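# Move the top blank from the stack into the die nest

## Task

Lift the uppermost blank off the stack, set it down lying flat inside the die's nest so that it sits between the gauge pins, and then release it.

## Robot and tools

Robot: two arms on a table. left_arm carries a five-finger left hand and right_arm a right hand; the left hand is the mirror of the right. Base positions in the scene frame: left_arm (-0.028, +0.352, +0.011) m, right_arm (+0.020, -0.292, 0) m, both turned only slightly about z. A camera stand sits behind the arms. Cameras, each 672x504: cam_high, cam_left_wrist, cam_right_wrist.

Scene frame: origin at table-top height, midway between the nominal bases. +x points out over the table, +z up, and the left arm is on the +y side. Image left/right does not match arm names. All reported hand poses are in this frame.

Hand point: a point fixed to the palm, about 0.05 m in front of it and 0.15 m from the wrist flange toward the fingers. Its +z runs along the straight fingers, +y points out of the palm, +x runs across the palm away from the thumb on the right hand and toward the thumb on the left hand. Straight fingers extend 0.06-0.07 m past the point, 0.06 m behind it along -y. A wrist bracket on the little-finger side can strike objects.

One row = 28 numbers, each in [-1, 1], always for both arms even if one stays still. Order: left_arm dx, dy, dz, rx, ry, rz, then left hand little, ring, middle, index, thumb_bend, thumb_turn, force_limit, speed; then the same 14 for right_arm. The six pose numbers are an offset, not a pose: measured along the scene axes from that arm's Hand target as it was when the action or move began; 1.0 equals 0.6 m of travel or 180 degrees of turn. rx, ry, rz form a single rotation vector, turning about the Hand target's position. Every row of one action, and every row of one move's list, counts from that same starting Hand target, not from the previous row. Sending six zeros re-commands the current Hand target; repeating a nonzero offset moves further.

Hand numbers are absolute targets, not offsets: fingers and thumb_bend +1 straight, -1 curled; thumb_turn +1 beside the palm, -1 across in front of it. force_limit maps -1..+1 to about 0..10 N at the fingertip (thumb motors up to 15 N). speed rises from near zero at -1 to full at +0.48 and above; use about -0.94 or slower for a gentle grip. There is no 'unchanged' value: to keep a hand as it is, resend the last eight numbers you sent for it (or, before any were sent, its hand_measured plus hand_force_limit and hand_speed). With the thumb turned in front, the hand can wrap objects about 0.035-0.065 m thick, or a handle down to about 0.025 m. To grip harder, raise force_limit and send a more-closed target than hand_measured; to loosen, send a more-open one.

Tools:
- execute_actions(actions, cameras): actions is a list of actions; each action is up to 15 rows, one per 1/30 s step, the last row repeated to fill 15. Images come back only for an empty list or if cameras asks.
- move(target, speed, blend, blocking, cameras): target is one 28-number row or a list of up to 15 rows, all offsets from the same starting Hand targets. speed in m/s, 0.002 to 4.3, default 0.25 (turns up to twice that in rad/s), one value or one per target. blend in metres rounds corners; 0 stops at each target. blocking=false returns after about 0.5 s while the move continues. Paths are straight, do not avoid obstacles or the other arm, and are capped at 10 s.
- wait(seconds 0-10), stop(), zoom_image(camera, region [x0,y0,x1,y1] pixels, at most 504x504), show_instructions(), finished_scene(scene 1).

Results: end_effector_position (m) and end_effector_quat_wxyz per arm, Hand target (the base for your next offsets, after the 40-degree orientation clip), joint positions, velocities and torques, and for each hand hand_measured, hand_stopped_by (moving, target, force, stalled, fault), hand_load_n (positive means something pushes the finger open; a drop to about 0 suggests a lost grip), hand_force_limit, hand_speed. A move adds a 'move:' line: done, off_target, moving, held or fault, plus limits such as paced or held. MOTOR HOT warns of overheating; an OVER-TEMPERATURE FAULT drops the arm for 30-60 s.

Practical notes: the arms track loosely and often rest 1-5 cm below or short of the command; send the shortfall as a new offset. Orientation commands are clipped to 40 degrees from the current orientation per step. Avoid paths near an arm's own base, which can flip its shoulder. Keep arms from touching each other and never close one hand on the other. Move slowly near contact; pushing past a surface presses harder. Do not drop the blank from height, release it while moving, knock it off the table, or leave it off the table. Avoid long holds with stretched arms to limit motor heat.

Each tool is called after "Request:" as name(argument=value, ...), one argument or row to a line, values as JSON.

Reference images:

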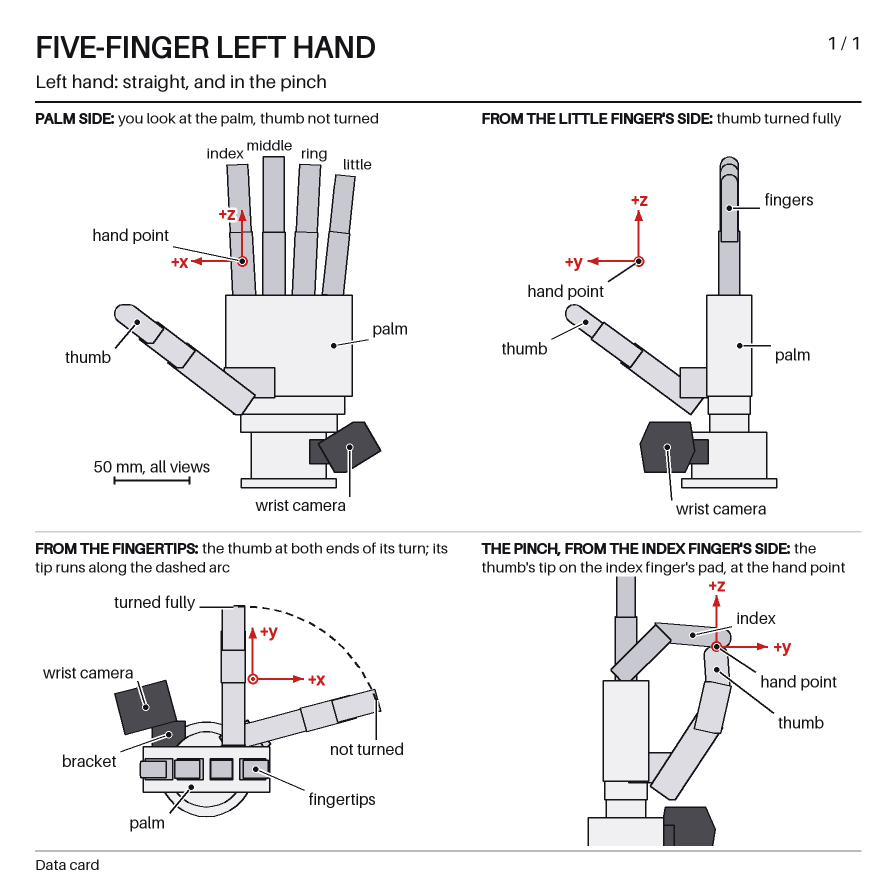

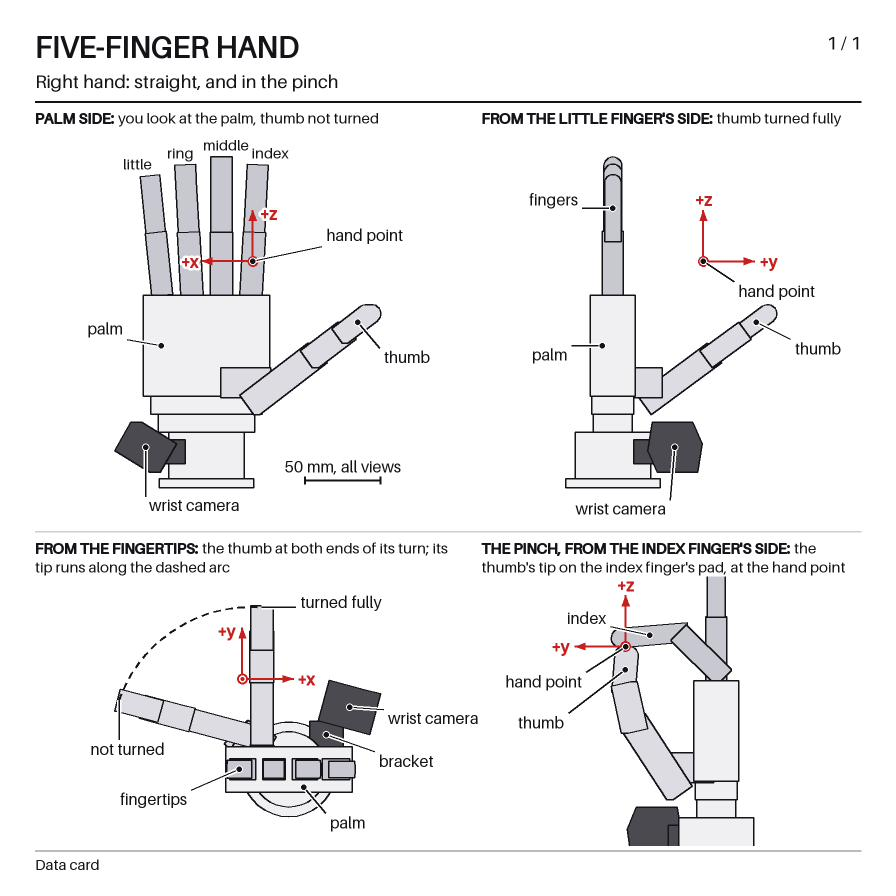

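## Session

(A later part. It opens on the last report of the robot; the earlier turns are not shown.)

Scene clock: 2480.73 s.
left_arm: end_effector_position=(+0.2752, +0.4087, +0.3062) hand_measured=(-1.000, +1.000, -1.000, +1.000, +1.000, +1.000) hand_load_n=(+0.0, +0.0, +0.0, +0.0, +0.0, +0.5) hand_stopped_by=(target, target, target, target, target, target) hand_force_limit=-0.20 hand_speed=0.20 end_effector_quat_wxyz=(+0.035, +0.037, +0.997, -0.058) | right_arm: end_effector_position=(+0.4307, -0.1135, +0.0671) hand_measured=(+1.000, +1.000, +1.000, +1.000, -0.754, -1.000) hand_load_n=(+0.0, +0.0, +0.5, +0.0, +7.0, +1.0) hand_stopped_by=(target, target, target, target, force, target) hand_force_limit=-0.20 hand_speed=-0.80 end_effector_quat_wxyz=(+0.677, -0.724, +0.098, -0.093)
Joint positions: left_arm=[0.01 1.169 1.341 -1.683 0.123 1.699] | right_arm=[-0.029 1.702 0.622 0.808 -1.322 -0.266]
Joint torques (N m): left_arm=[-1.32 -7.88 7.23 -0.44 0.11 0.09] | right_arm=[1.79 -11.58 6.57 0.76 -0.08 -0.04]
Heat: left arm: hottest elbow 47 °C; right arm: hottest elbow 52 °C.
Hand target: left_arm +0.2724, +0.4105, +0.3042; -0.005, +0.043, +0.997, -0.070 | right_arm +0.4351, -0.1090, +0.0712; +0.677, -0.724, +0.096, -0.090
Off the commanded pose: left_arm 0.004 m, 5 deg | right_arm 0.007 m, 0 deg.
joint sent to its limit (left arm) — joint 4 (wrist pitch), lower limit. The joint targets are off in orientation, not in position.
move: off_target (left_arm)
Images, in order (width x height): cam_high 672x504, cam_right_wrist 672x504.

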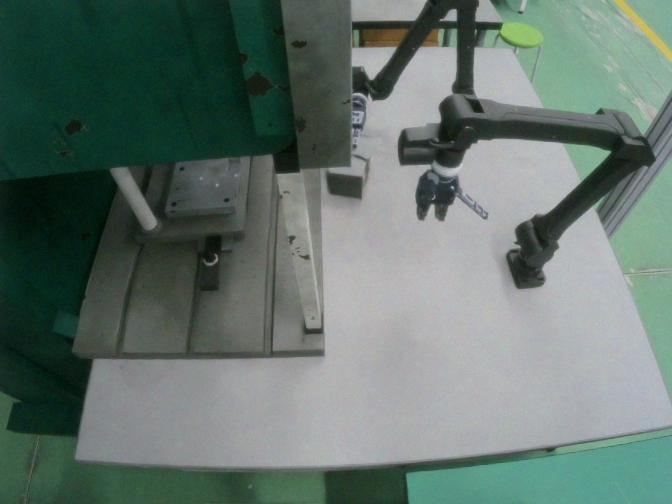

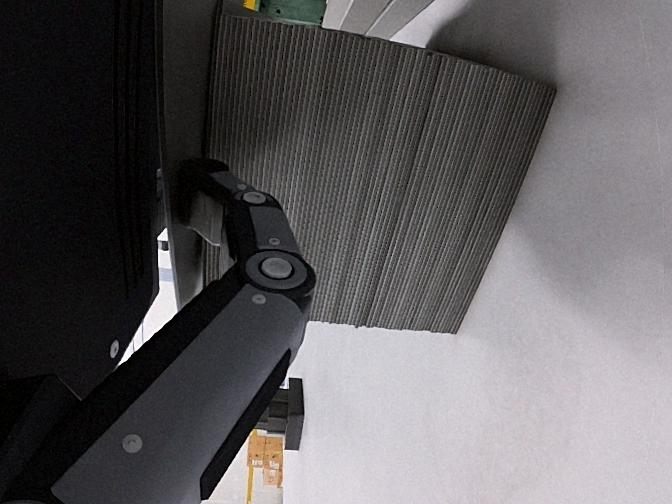

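Request:
move(
  target=[0,0,0,0,0,0,-1,1,-1,1,1,1,-0.2,0.2,0,0,0.06,0,0,0,1,1,1,1,-0.98,-1,-0.2,-0.8],
  speed=0.04,
  cameras=["cam_high","cam_right_wrist"],
)

Request:
zoom_image(
  camera="cam_high",
  region=[340, 80, 400, 180],
)

Scene clock: 2490.47 s.
left_arm: end_effector_position=(+0.2752, +0.4087, +0.3062) hand_measured=(-1.000, +1.000, -1.000, +1.000, +1.000, +1.000) hand_load_n=(+0.0, +0.0, +0.5, +0.0, +0.0, +0.0) hand_stopped_by=(target, target, target, target, target, target) hand_force_limit=-0.20 hand_speed=0.20 end_effector_quat_wxyz=(+0.035, +0.037, +0.997, -0.058) | right_arm: end_effector_position=(+0.4233, -0.1134, +0.0883) hand_measured=(+1.000, +1.000, +1.000, +1.000, -0.754, -1.000) hand_load_n=(+0.0, +0.0, +0.0, +0.0, +4.0, +1.0) hand_stopped_by=(target, target, target, target, force, target) hand_force_limit=-0.20 hand_speed=-0.80 end_effector_quat_wxyz=(+0.674, -0.725, +0.115, -0.077)
Joint positions: left_arm=[0.01 1.169 1.341 -1.683 0.123 1.699] | right_arm=[-0.029 1.616 0.622 0.674 -1.318 -0.266]
Joint torques (N m): left_arm=[-1.38 -7.88 7.25 -0.46 0.11 0.09] | right_arm=[1.73 -12.75 8.61 1.26 -0.33 -0.02]
Heat: left arm: hottest elbow 47 °C; right arm: hottest elbow 52 °C.
Hand target: left_arm +0.2724, +0.4105, +0.3042; -0.005, +0.043, +0.997, -0.070 | right_arm +0.4352, -0.1091, +0.1072; +0.677, -0.724, +0.096, -0.090
Off the commanded pose: left_arm 0.004 m, 5 deg | right_arm 0.023 m, 3 deg.
joint sent to its limit (left arm) — joint 4 (wrist pitch), lower limit. The joint targets are off in orientation, not in position.
move: off_target (left_arm, right_arm)
Images, in order (width x height): cam_high 672x504, cam_right_wrist 672x504.

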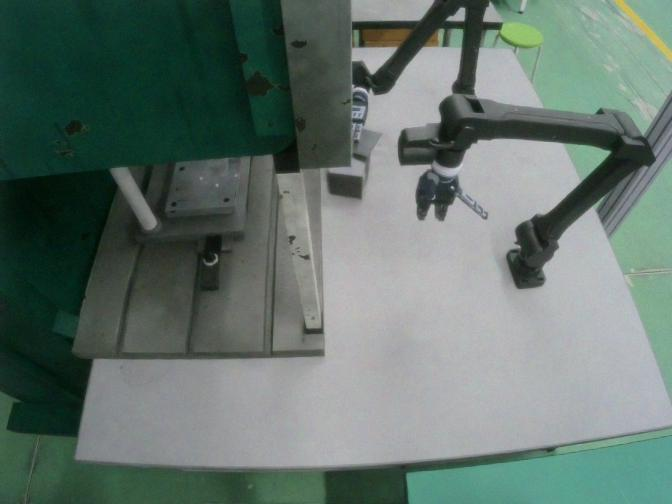

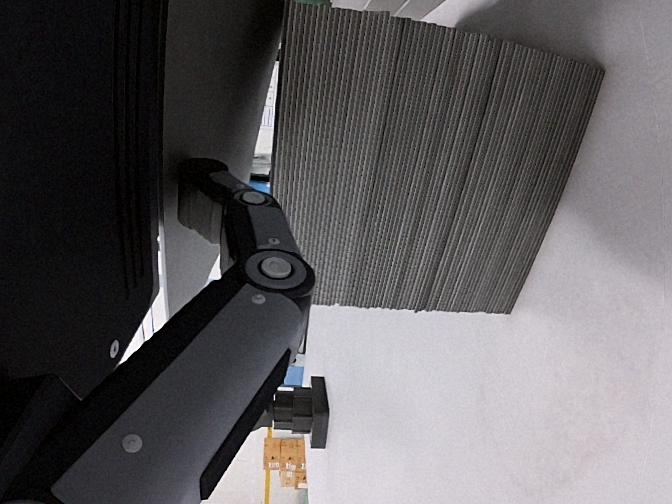

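Scaled by 5.040 from the camera's 672x504 image, which has a finer 960x720 frame.

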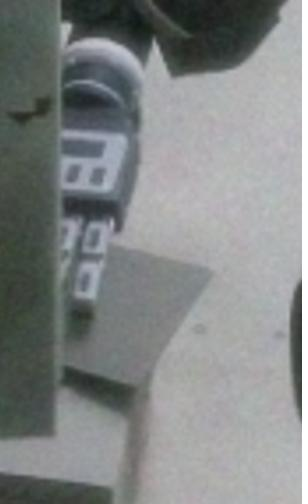

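Request:
move(
  target=[
    [0,0,0,0,0,0,-1,1,-1,1,1,1,-0.2,0.2,0,0,0,0,0,0,1,1,1,1,-1,-1,0.1,-0.8],
    [0,0,0,0,0,0,-1,1,-1,1,1,1,-0.2,0.2,0,0,0.06,0,0,0,1,1,1,1,-1,-1,0.1,-0.8],
  ],
  speed=0.05,
  cameras=["cam_high","cam_right_wrist"],
)

Request:
zoom_image(
  camera="cam_high",
  region=[340, 80, 400, 180],
)

Scene clock: 2498.90 s.
left_arm: end_effector_position=(+0.2752, +0.4087, +0.3062) hand_measured=(-1.000, +1.000, -1.000, +1.000, +1.000, +1.000) hand_load_n=(+0.5, +0.0, +0.0, +0.0, +0.0, +0.0) hand_stopped_by=(target, target, target, target, target, target) hand_force_limit=-0.20 hand_speed=0.20 end_effector_quat_wxyz=(+0.035, +0.037, +0.997, -0.058) | right_arm: end_effector_position=(+0.4200, -0.1133, +0.1186) hand_measured=(+1.000, +1.000, +1.000, +1.000, -0.794, -1.000) hand_load_n=(+0.0, +0.0, +0.0, +0.0, +10.5, +3.0) hand_stopped_by=(target, target, target, target, force, target) hand_force_limit=0.10 hand_speed=-0.80 end_effector_quat_wxyz=(+0.674, -0.726, +0.121, -0.071)
Joint positions: left_arm=[0.01 1.169 1.341 -1.683 0.123 1.699] | right_arm=[-0.029 1.52 0.638 0.548 -1.317 -0.264]
Joint torques (N m): left_arm=[-1.32 -7.88 7.24 -0.46 0.11 0.09] | right_arm=[1.79 -12.4 10.39 1.2 -0.36 -0.05]
Heat: left arm: hottest elbow 47 °C; right arm: hottest elbow 52 °C.
Hand target: left_arm +0.2724, +0.4105, +0.3042; -0.005, +0.043, +0.997, -0.070 | right_arm +0.4351, -0.1090, +0.1433; +0.677, -0.724, +0.096, -0.090
Off the commanded pose: left_arm 0.004 m, 5 deg | right_arm 0.029 m, 4 deg.
joint sent to its limit (left arm) — joint 4 (wrist pitch), lower limit. The joint targets are off in orientation, not in position.
move: off_target (left_arm, right_arm)
Images, in order (width x height): cam_high 672x504, cam_right_wrist 672x504.

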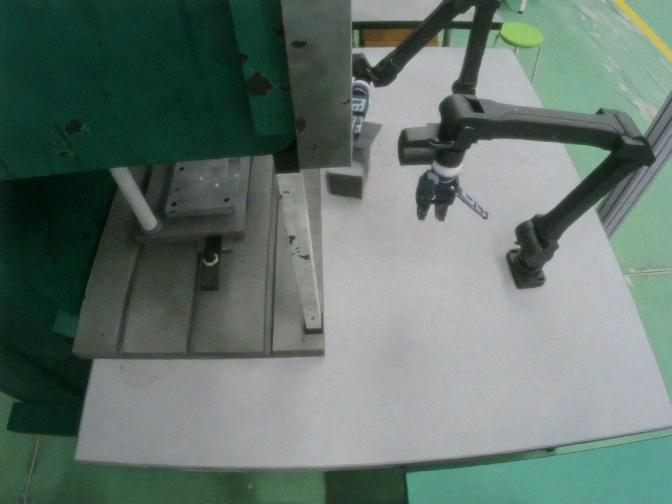

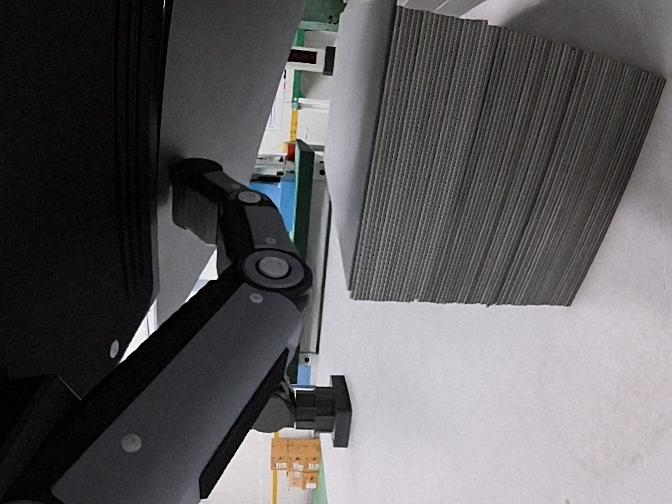

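Scaled by 5.040 from the camera's 672x504 image, which has a finer 960x720 frame.

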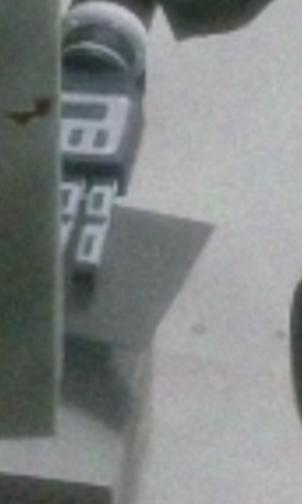

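Request:
zoom_image(
  camera="cam_right_wrist",
  region=[120, 0, 340, 360],
)

Request:
move(
  target=[
    [0,0,0,0,0,0,-1,1,-1,1,1,1,-0.2,0.2,0,0,0.09,0,0,0,1,1,1,1,-1,-1,0.1,-0.8],
    [0,0,0,0,0,0,-1,1,-1,1,1,1,-0.2,0.2,0.0583,0.2317,0.1783,0.0138,-0.0180,-0.4165,1,1,1,1,-1,-1,0.1,-0.8],
  ],
  speed=0.15,
  blend=[0.02, 0],
  cameras=["cam_high","cam_right_wrist"],
)

Scaled by 1.400 from the camera's 672x504 image, which has a finer 960x720 frame.

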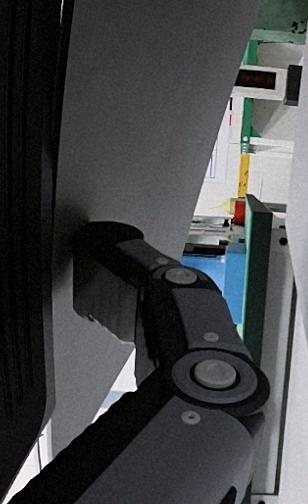

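Scene clock: 2530.97 s.
left_arm: end_effector_position=(+0.2752, +0.4087, +0.3062) hand_measured=(-1.000, +1.000, -1.000, +1.000, +1.000, +1.000) hand_load_n=(+0.0, +0.0, +0.0, +0.0, +0.0, +0.0) hand_stopped_by=(target, target, target, target, target, target) hand_force_limit=-0.20 hand_speed=0.20 end_effector_quat_wxyz=(+0.035, +0.037, +0.997, -0.058) | right_arm: end_effector_position=(+0.4577, +0.0090, +0.2148) hand_measured=(+1.000, +1.000, +1.000, +1.000, -0.794, -1.000) hand_load_n=(+0.0, +0.0, +0.0, +0.0, +11.5, +3.0) hand_stopped_by=(target, target, target, target, force, target) hand_force_limit=0.10 hand_speed=-0.80 end_effector_quat_wxyz=(-0.466, +0.530, -0.498, +0.504)
Joint positions: left_arm=[0.01 1.169 1.341 -1.683 0.123 1.699] | right_arm=[0.844 1.295 0.685 0.521 0.849 -0.004]
Joint torques (N m): left_arm=[-1.32 -7.88 7.23 -0.46 0.11 0.09] | right_arm=[1.55 -8.06 13.65 3.14 0.27 0.01]
Heat: left arm: hottest elbow 47 °C; right arm: hottest elbow 56 °C.
Hand target: left_arm +0.2724, +0.4105, +0.3042; -0.005, +0.043, +0.997, -0.070 | right_arm +0.4702, +0.0299, +0.2502; -0.499, +0.500, -0.501, +0.500
Off the commanded pose: left_arm 0.004 m, 5 deg | right_arm 0.043 m, 5 deg.
joint sent to its limit (left arm) — joint 4 (wrist pitch), lower limit. The joint targets are off in orientation, not in position.
move: off_target (left_arm, right_arm)
Images, in order (width x height): cam_high 672x504, cam_right_wrist 672x504.

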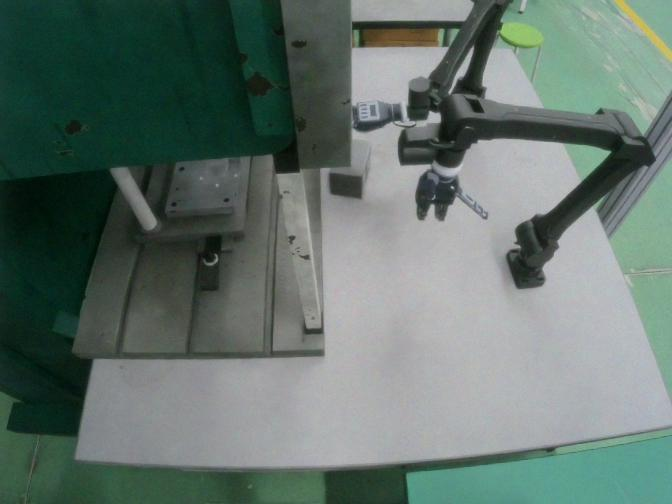

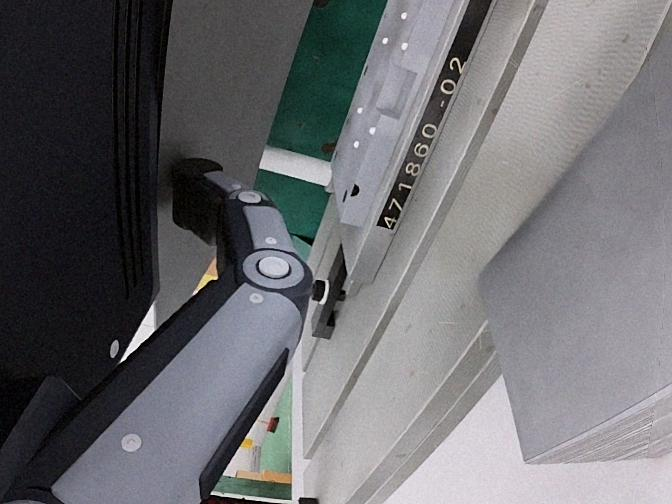

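Request:
zoom_image(
  camera="cam_right_wrist",
  region=[130, 0, 350, 360],
)

Request:
zoom_image(
  camera="cam_right_wrist",
  region=[300, 0, 500, 260],
)

Scaled by 1.400 from the camera's 672x504 image, which has a finer 960x720 frame.

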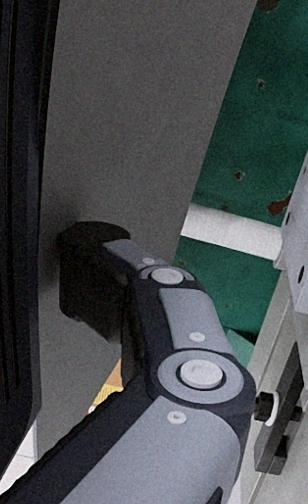

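Scaled by 1.938 from the camera's 672x504 image, which has a finer 960x720 frame.

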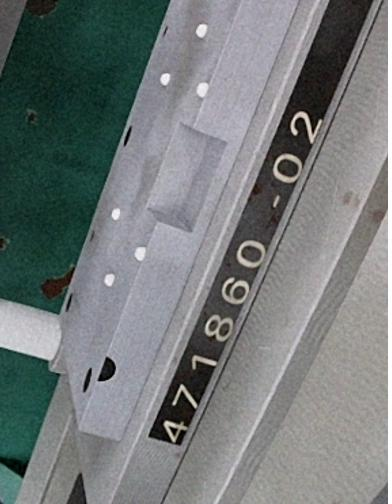

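Request:
zoom_image(
  camera="cam_high",
  region=[140, 140, 280, 250],
)

Scaled by 3.600 from the camera's 672x504 image, which has a finer 960x720 frame.

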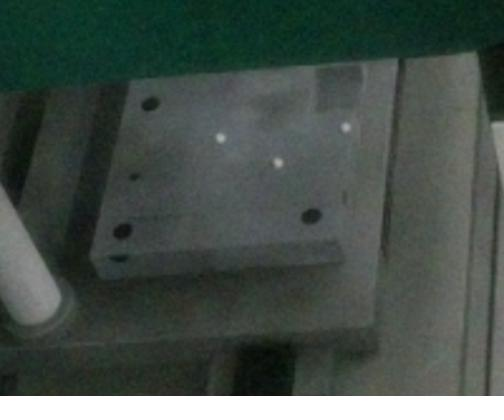

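Request:
zoom_image(
  camera="cam_right_wrist",
  region=[120, 200, 260, 370],
)

Request:
zoom_image(
  camera="cam_right_wrist",
  region=[130, 0, 330, 200],
)

Scaled by 2.965 from the camera's 672x504 image, which has a finer 960x720 frame.

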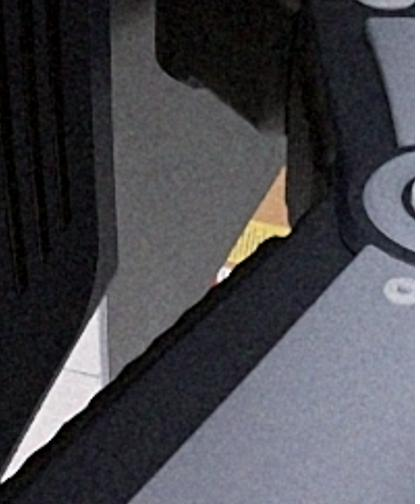

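Scaled by 2.520 from the camera's 672x504 image, which has a finer 960x720 frame.

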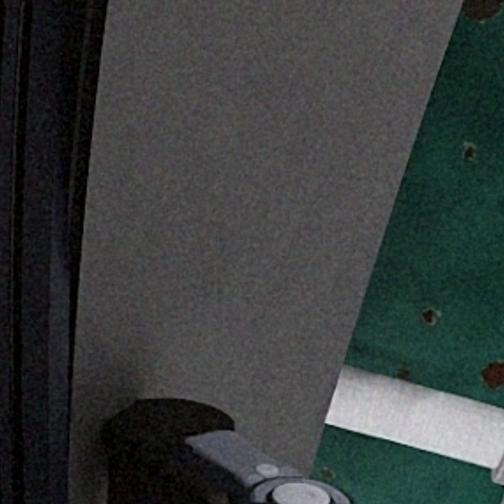

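Request:
move(
  target=[0,0,0,0,0,0,-1,1,-1,1,1,1,-0.2,0.2,0.4333,0.0350,-0.06,0,0,0.028,1,1,1,1,-1,-1,0.1,-0.8],
  speed=0.12,
  cameras=["cam_high","cam_right_wrist"],
)

Request:
zoom_image(
  camera="cam_right_wrist",
  region=[130, 0, 500, 400],
)

Scene clock: 2714.80 s.
left_arm: end_effector_position=(+0.2752, +0.4087, +0.3062) hand_measured=(-1.000, +1.000, -1.000, +1.000, +1.000, +1.000) hand_load_n=(+0.0, +0.0, +0.0, +0.5, +0.0, +0.0) hand_stopped_by=(target, target, target, target, target, target) hand_force_limit=-0.20 hand_speed=0.20 end_effector_quat_wxyz=(+0.035, +0.037, +0.997, -0.058) | right_arm: end_effector_position=(+0.7095, +0.0468, +0.1852) hand_measured=(+1.000, +1.000, +1.000, +1.000, -0.794, -1.000) hand_load_n=(+0.0, +0.0, +0.0, +0.0, +11.5, +3.0) hand_stopped_by=(target, target, target, target, force, target) hand_force_limit=0.10 hand_speed=-0.80 end_effector_quat_wxyz=(+0.503, -0.542, +0.481, -0.471)
Joint positions: left_arm=[0.01 1.169 1.341 -1.683 0.123 1.699] | right_arm=[0.53 1.851 1.251 0.546 0.435 -0.004]
Joint torques (N m): left_arm=[-1.32 -7.88 7.24 -0.46 0.11 0.09] | right_arm=[-0.15 -16.97 14 1.99 -0.08 -0.01]
Heat: left arm: hottest elbow 47 °C; right arm: hottest elbow 73 °C.
Hand target: left_arm +0.2724, +0.4105, +0.3042; -0.005, +0.043, +0.997, -0.070 | right_arm +0.7301, +0.0508, +0.2142; +0.521, -0.521, +0.479, -0.478
Off the commanded pose: left_arm 0.004 m, 5 deg | right_arm 0.036 m, 3 deg.
joint sent to its limit (left arm) — joint 4 (wrist pitch), lower limit. The joint targets are off in orientation, not in position.
move: off_target (left_arm, right_arm)
Images, in order (width x height): cam_high 672x504, cam_right_wrist 672x504.

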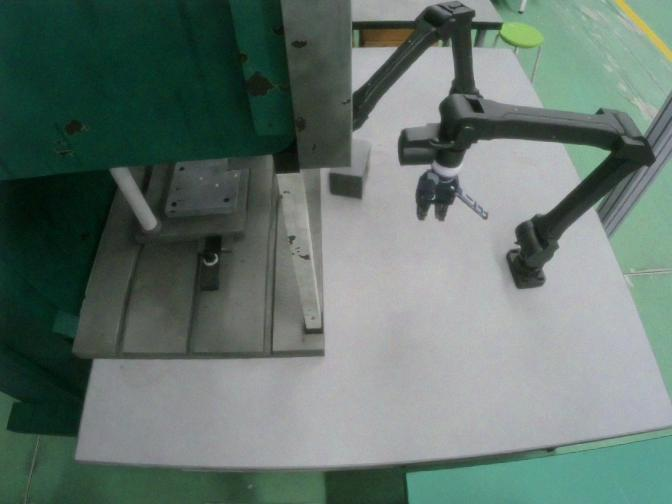

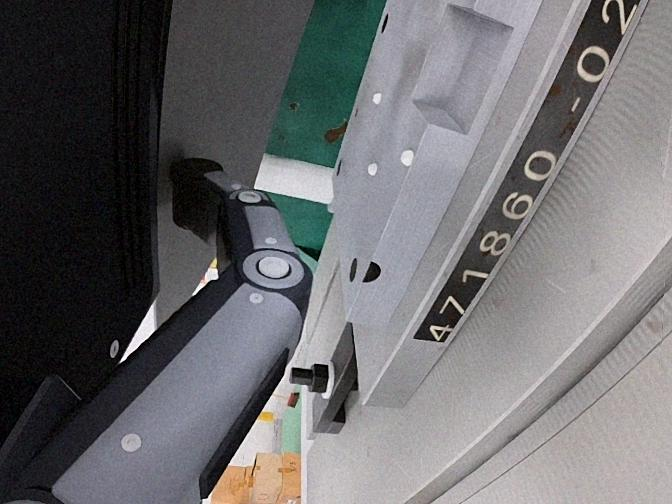

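Scaled by 1.260 from the camera's 672x504 image, which has a finer 960x720 frame.

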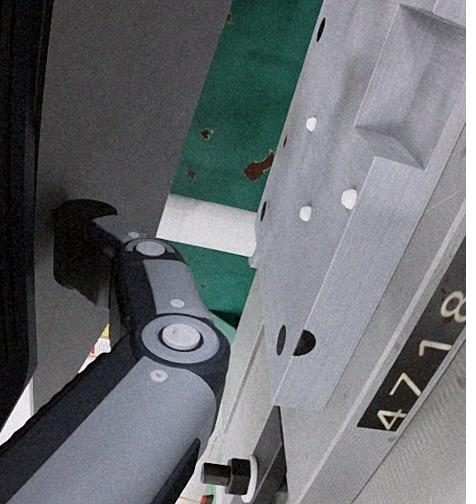

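Request:
move(
  target=[0,0,0,0,0,0,-1,1,-1,1,1,1,-0.2,0.2,0.225,0.0100,-0.05,0,0,0,1,1,1,1,-1,-1,0.1,-0.8],
  speed=0.12,
  cameras=["cam_high","cam_right_wrist"],
)

Request:
zoom_image(
  camera="cam_right_wrist",
  region=[130, 0, 500, 400],
)

Request:
zoom_image(
  camera="cam_high",
  region=[140, 140, 280, 250],
)

Scene clock: 2752.93 s.
left_arm: end_effector_position=(+0.2752, +0.4087, +0.3062) hand_measured=(-1.000, +1.000, -1.000, +1.000, +1.000, +1.000) hand_load_n=(+0.0, +0.0, +0.0, +0.0, +0.0, +0.0) hand_stopped_by=(target, target, target, target, target, target) hand_force_limit=-0.20 hand_speed=0.20 end_effector_quat_wxyz=(+0.035, +0.037, +0.997, -0.058) | right_arm: end_effector_position=(+0.8444, +0.0567, +0.1532) hand_measured=(+1.000, +1.000, +1.000, +1.000, -0.794, -1.000) hand_load_n=(+0.0, +0.0, +0.0, +0.0, +12.0, +3.0) hand_stopped_by=(target, target, target, target, force, target) hand_force_limit=0.10 hand_speed=-0.80 end_effector_quat_wxyz=(+0.503, -0.542, +0.482, -0.469)
Joint positions: left_arm=[0.01 1.169 1.341 -1.683 0.123 1.699] | right_arm=[0.445 2.172 1.695 0.421 0.349 -0.004]
Joint torques (N m): left_arm=[-1.38 -7.88 7.25 -0.46 0.11 0.09] | right_arm=[0.21 -21.42 14.98 1.8 -0.1 -0.04]
Heat: left arm: hottest elbow 47 °C; right arm: hottest elbow 70 °C.
Hand target: left_arm +0.2724, +0.4105, +0.3042; -0.005, +0.043, +0.997, -0.070 | right_arm +0.8651, +0.0571, +0.1842; +0.521, -0.521, +0.478, -0.477
Off the commanded pose: left_arm 0.004 m, 5 deg | right_arm 0.037 m, 3 deg.
joint sent to its limit (left arm) — joint 4 (wrist pitch), lower limit. The joint targets are off in orientation, not in position.
move: off_target (left_arm, right_arm)
Images, in order (width x height): cam_high 672x504, cam_right_wrist 672x504.

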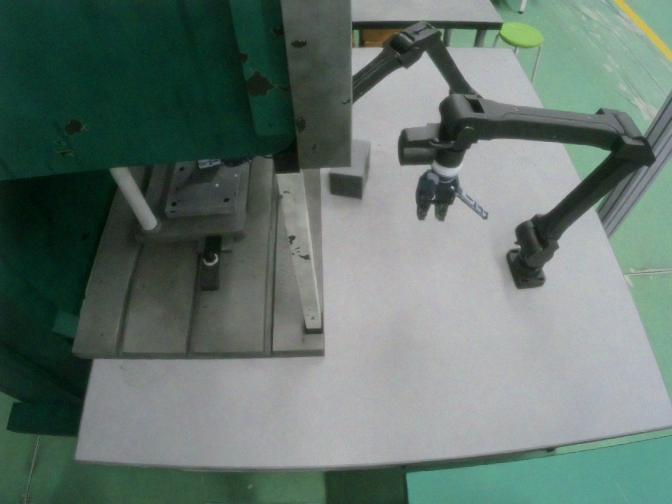

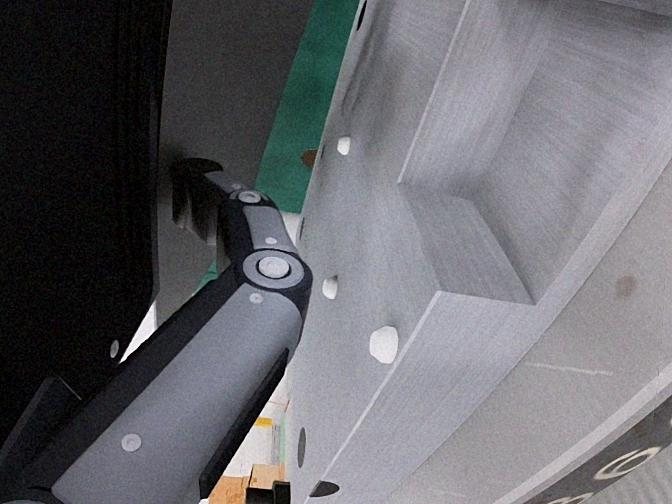

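Scaled by 1.260 from the camera's 672x504 image, which has a finer 960x720 frame.

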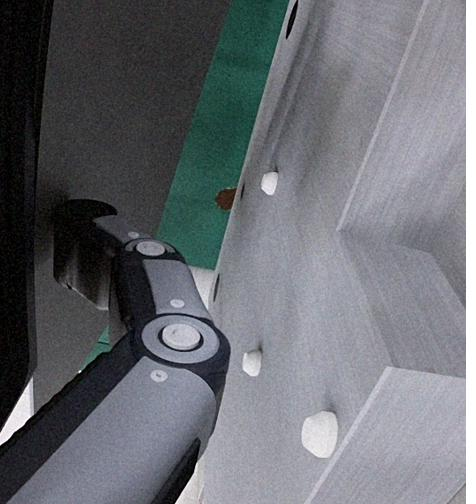

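Scaled by 3.600 from the camera's 672x504 image, which has a finer 960x720 frame.

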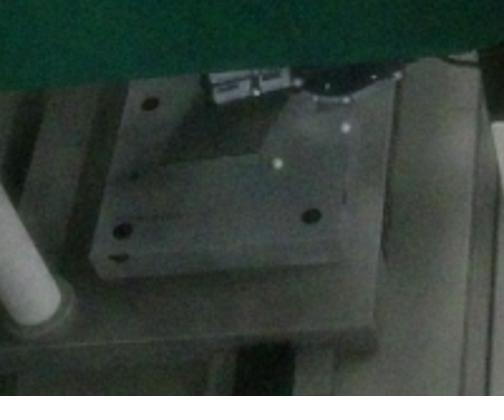

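Request:
zoom_image(
  camera="cam_high",
  region=[165, 150, 255, 220],
)

Scaled by 5.600 from the camera's 672x504 image, which has a finer 960x720 frame.

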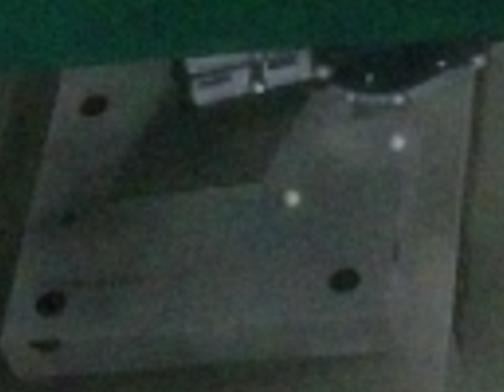

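Request:
move(
  target=[0,0,0,0,0,0,-1,1,-1,1,1,1,-0.2,0.2,-0.0467,-0.0228,-0.0417,0,0,0,1,1,1,1,-1,-1,0.1,-0.8],
  speed=0.08,
  cameras=["cam_high","cam_right_wrist"],
)

Request:
zoom_image(
  camera="cam_right_wrist",
  region=[230, 0, 500, 400],
)

Request:
zoom_image(
  camera="cam_high",
  region=[165, 150, 255, 220],
)

Scene clock: 2809.33 s.
left_arm: end_effector_position=(+0.2752, +0.4087, +0.3062) hand_measured=(-1.000, +1.000, -1.000, +1.000, +1.000, +1.000) hand_load_n=(+0.0, +0.0, +0.0, +0.0, +0.0, +0.0) hand_stopped_by=(target, target, target, target, target, target) hand_force_limit=-0.20 hand_speed=0.20 end_effector_quat_wxyz=(+0.035, +0.037, +0.997, -0.058) | right_arm: end_effector_position=(+0.8307, +0.0497, +0.1259) hand_measured=(+1.000, +1.000, +1.000, +1.000, -0.794, -1.000) hand_load_n=(+0.0, +0.0, +0.0, +0.0, +10.5, +2.5) hand_stopped_by=(target, target, target, target, force, target) hand_force_limit=0.10 hand_speed=-0.80 end_effector_quat_wxyz=(+0.502, -0.543, +0.483, -0.468)
Joint positions: left_arm=[0.01 1.169 1.341 -1.683 0.123 1.699] | right_arm=[0.444 2.172 1.615 0.497 0.348 -0.003]
Joint torques (N m): left_arm=[-1.32 -7.88 7.24 -0.46 0.11 0.09] | right_arm=[0.09 -24.29 9.69 3.17 -0.08 -0.03]
Heat: left arm: hottest elbow 47 °C; right arm: hottest elbow 74 °C.
Hand target: left_arm +0.2724, +0.4105, +0.3042; -0.005, +0.043, +0.997, -0.070 | right_arm +0.8371, +0.0434, +0.1592; +0.521, -0.521, +0.479, -0.477
Off the commanded pose: left_arm 0.004 m, 5 deg | right_arm 0.035 m, 3 deg.
joint sent to its limit (left arm) — joint 4 (wrist pitch), lower limit. The joint targets are off in orientation, not in position.
move: off_target (left_arm, right_arm)
Images, in order (width x height): cam_high 672x504, cam_right_wrist 672x504.

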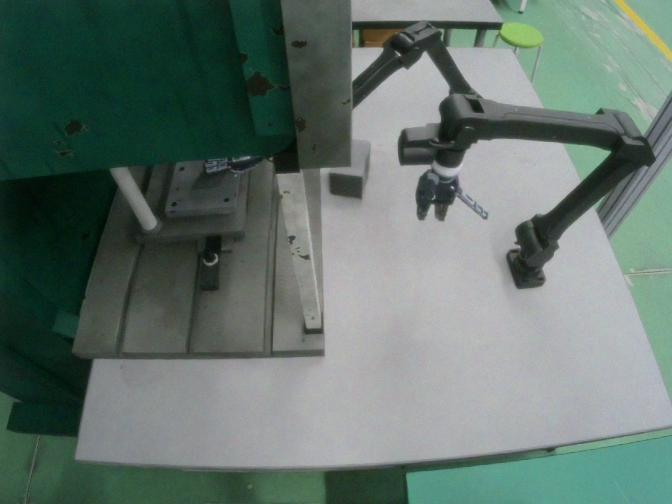

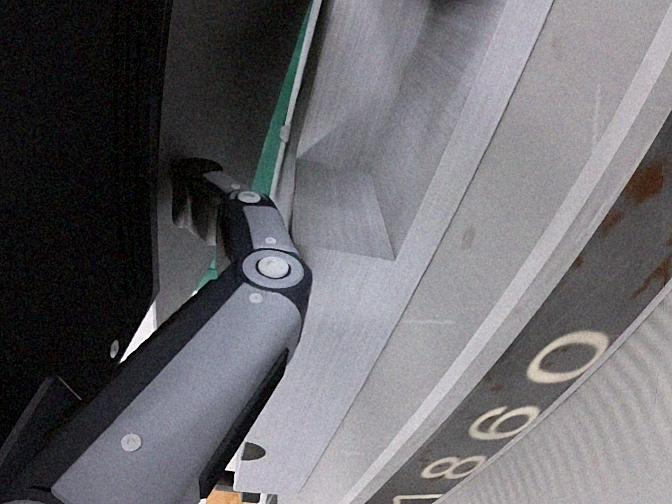

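Scaled by 1.260 from the camera's 672x504 image, which has a finer 960x720 frame.

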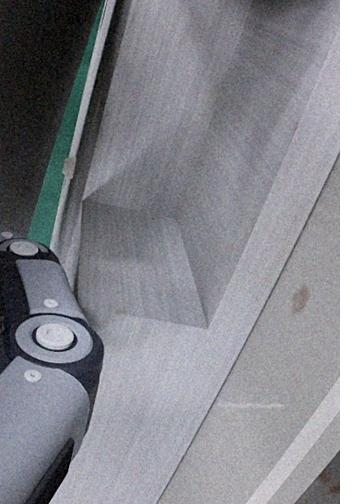

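Scaled by 5.600 from the camera's 672x504 image, which has a finer 960x720 frame.

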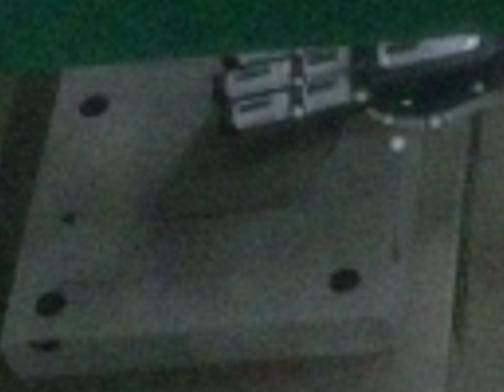

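Request:
zoom_image(
  camera="cam_high",
  region=[185, 150, 245, 200],
)

Request:
zoom_image(
  camera="cam_right_wrist",
  region=[150, 0, 330, 200],
)

Scaled by 8.400 from the camera's 672x504 image, which has a finer 960x720 frame.

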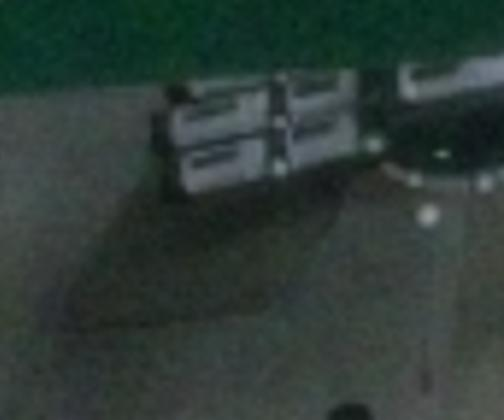

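Scaled by 2.520 from the camera's 672x504 image, which has a finer 960x720 frame.

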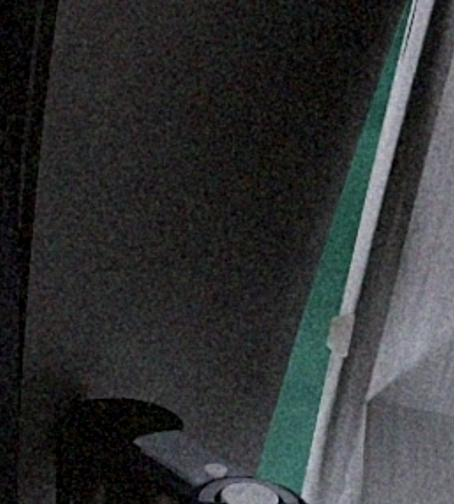

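Request:
move(
  target=[
    [0,0,0,0,0,0,-1,1,-1,1,1,1,-0.2,0.2,0,0,0.05,0,0,0,1,1,1,1,-1,-1,0.1,-0.8],
    [0,0,0,0,0,0,-1,1,-1,1,1,1,-0.2,0.2,-0.0367,-0.0583,0.05,-0.0388,-0.0036,0.0630,1,1,1,1,-1,-1,0.1,-0.8],
  ],
  speed=0.08,
  blend=[0.01, 0],
  cameras=["cam_high","cam_right_wrist"],
)

Request:
zoom_image(
  camera="cam_right_wrist",
  region=[130, 0, 500, 400],
)

Request:
zoom_image(
  camera="cam_high",
  region=[165, 150, 255, 220],
)

Scene clock: 2877.70 s.
left_arm: end_effector_position=(+0.2752, +0.4087, +0.3062) hand_measured=(-1.000, +1.000, -1.000, +1.000, +1.000, +1.000) hand_load_n=(+0.0, +0.0, +0.0, +0.0, +0.0, +0.0) hand_stopped_by=(target, target, target, target, target, target) hand_force_limit=-0.20 hand_speed=0.20 end_effector_quat_wxyz=(+0.035, +0.037, +0.997, -0.058) | right_arm: end_effector_position=(+0.8076, +0.0148, +0.1345) hand_measured=(+1.000, +1.000, +1.000, +1.000, -0.794, -1.000) hand_load_n=(+0.0, -0.5, +0.0, +0.0, +11.5, +2.5) hand_stopped_by=(target, target, target, target, force, target) hand_force_limit=0.10 hand_speed=-0.80 end_effector_quat_wxyz=(-0.513, +0.619, -0.407, +0.433)
Joint positions: left_arm=[0.01 1.169 1.341 -1.683 0.123 1.699] | right_arm=[0.362 2.068 1.496 0.473 0.07 -0.112]
Joint torques (N m): left_arm=[-1.32 -7.88 7.25 -0.46 0.11 0.09] | right_arm=[-0.32 -24.7 10.03 2.96 -0.17 -0.14]
Heat: left arm: hottest elbow 47 °C; right arm: hottest elbow 64 °C.
Hand target: left_arm +0.2724, +0.4105, +0.3042; -0.005, +0.043, +0.997, -0.070 | right_arm +0.8152, +0.0083, +0.1891; -0.535, +0.594, -0.392, +0.455
Off the commanded pose: left_arm 0.004 m, 5 deg | right_arm 0.056 m, 5 deg.
joint sent to its limit (left arm) — joint 4 (wrist pitch), lower limit. The joint targets are off in orientation, not in position.
move: off_target (left_arm, right_arm)
Images, in order (width x height): cam_high 672x504, cam_right_wrist 672x504.

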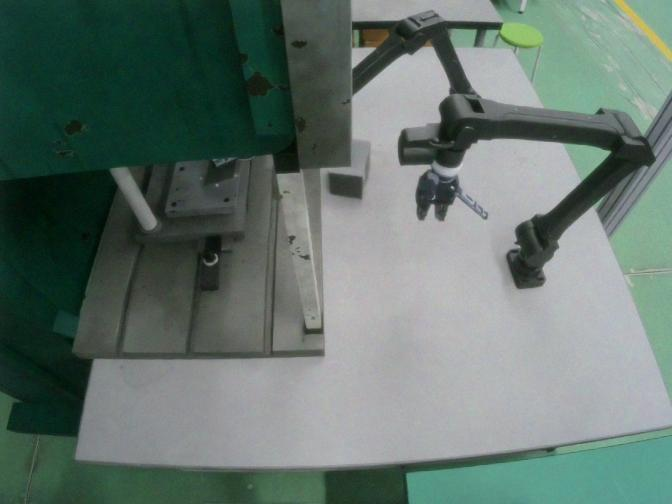

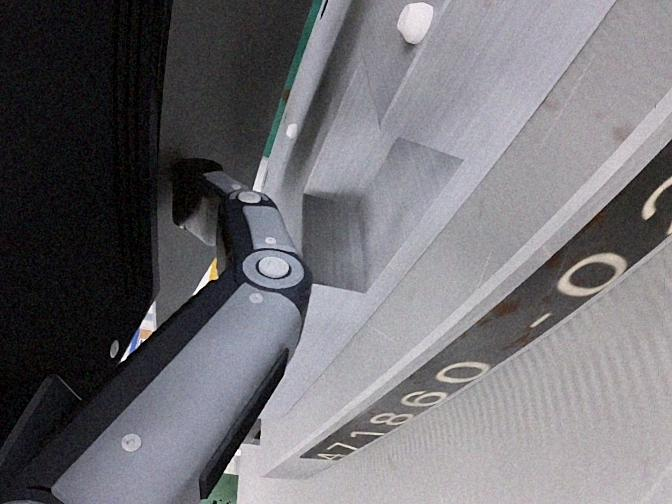

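Scaled by 1.260 from the camera's 672x504 image, which has a finer 960x720 frame.

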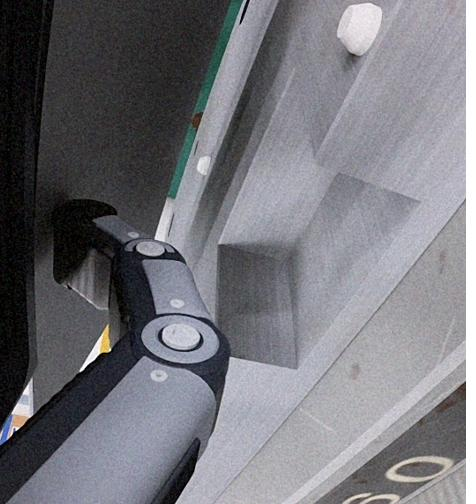

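Scaled by 5.600 from the camera's 672x504 image, which has a finer 960x720 frame.

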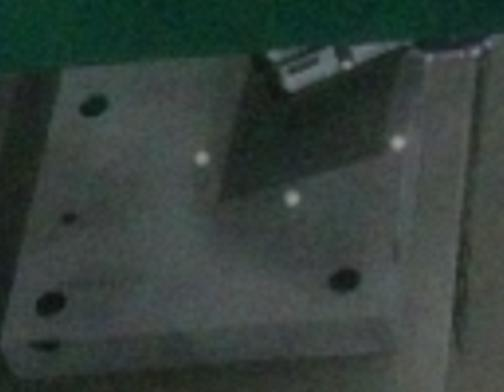

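Request:
move(
  target=[0,0,0,0,0,0,-1,1,-1,1,1,1,-0.2,0.2,0,-0.0017,-0.05,0,0,0,1,1,1,1,-1,-1,0.1,-0.8],
  speed=0.05,
  cameras=["cam_high","cam_right_wrist"],
)

Request:
zoom_image(
  camera="cam_right_wrist",
  region=[130, 0, 500, 400],
)

Request:
zoom_image(
  camera="cam_high",
  region=[165, 150, 255, 220],
)

Scene clock: 2930.47 s.
left_arm: end_effector_position=(+0.2752, +0.4087, +0.3062) hand_measured=(-1.000, +1.000, -1.000, +1.000, +1.000, +1.000) hand_load_n=(+0.0, +0.0, +0.0, +0.0, +0.0, +0.0) hand_stopped_by=(target, target, target, target, target, target) hand_force_limit=-0.20 hand_speed=0.20 end_effector_quat_wxyz=(+0.035, +0.037, +0.997, -0.058) | right_arm: end_effector_position=(+0.8052, +0.0132, +0.1341) hand_measured=(+1.000, +1.000, +1.000, +1.000, -0.794, -1.000) hand_load_n=(-0.5, +0.0, +0.0, +0.0, +11.0, +2.5) hand_stopped_by=(target, target, target, target, force, target) hand_force_limit=0.10 hand_speed=-0.80 end_effector_quat_wxyz=(-0.521, +0.612, -0.402, +0.439)
Joint positions: left_arm=[0.01 1.169 1.341 -1.683 0.123 1.699] | right_arm=[0.361 2.068 1.473 0.523 0.068 -0.114]
Joint torques (N m): left_arm=[-1.32 -7.82 7.25 -0.46 0.11 0.09] | right_arm=[-0.32 -21.42 9.96 3.47 -0.13 -0.16]
Heat: left arm: hottest elbow 47 °C; right arm: hottest elbow 64 °C.
Hand target: left_arm +0.2724, +0.4105, +0.3042; -0.005, +0.043, +0.997, -0.070 | right_arm +0.8151, +0.0073, +0.1591; -0.535, +0.594, -0.392, +0.455
Off the commanded pose: left_arm 0.004 m, 5 deg | right_arm 0.028 m, 3 deg.
joint sent to its limit (left arm) — joint 4 (wrist pitch), lower limit. The joint targets are off in orientation, not in position.
move: off_target (left_arm, right_arm)
Images, in order (width x height): cam_high 672x504, cam_right_wrist 672x504.

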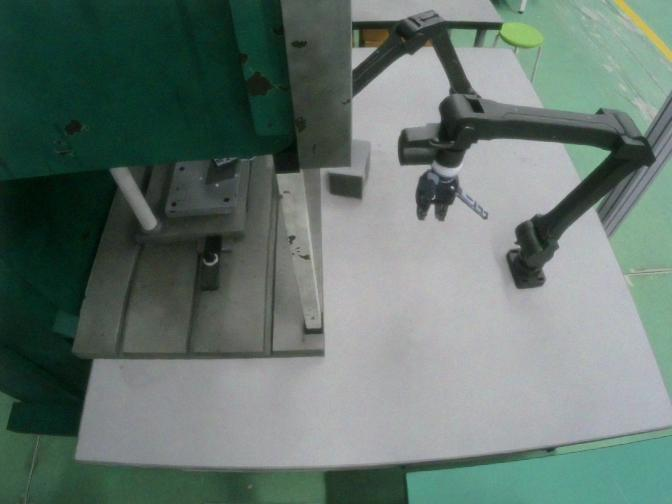

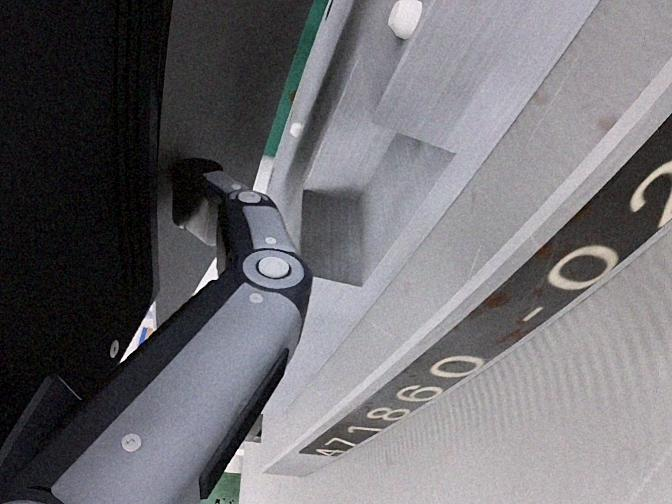

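Scaled by 1.260 from the camera's 672x504 image, which has a finer 960x720 frame.

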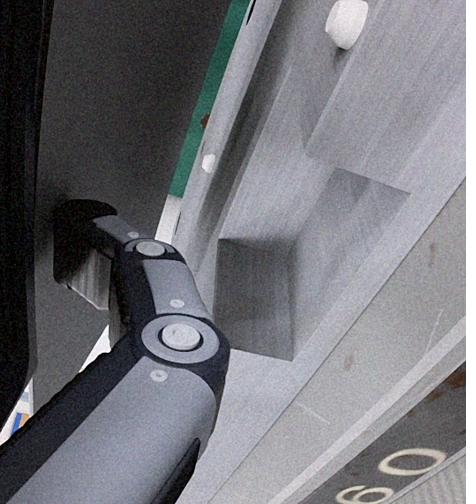

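Scaled by 5.600 from the camera's 672x504 image, which has a finer 960x720 frame.

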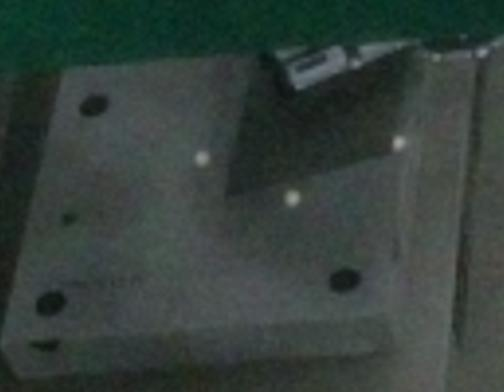

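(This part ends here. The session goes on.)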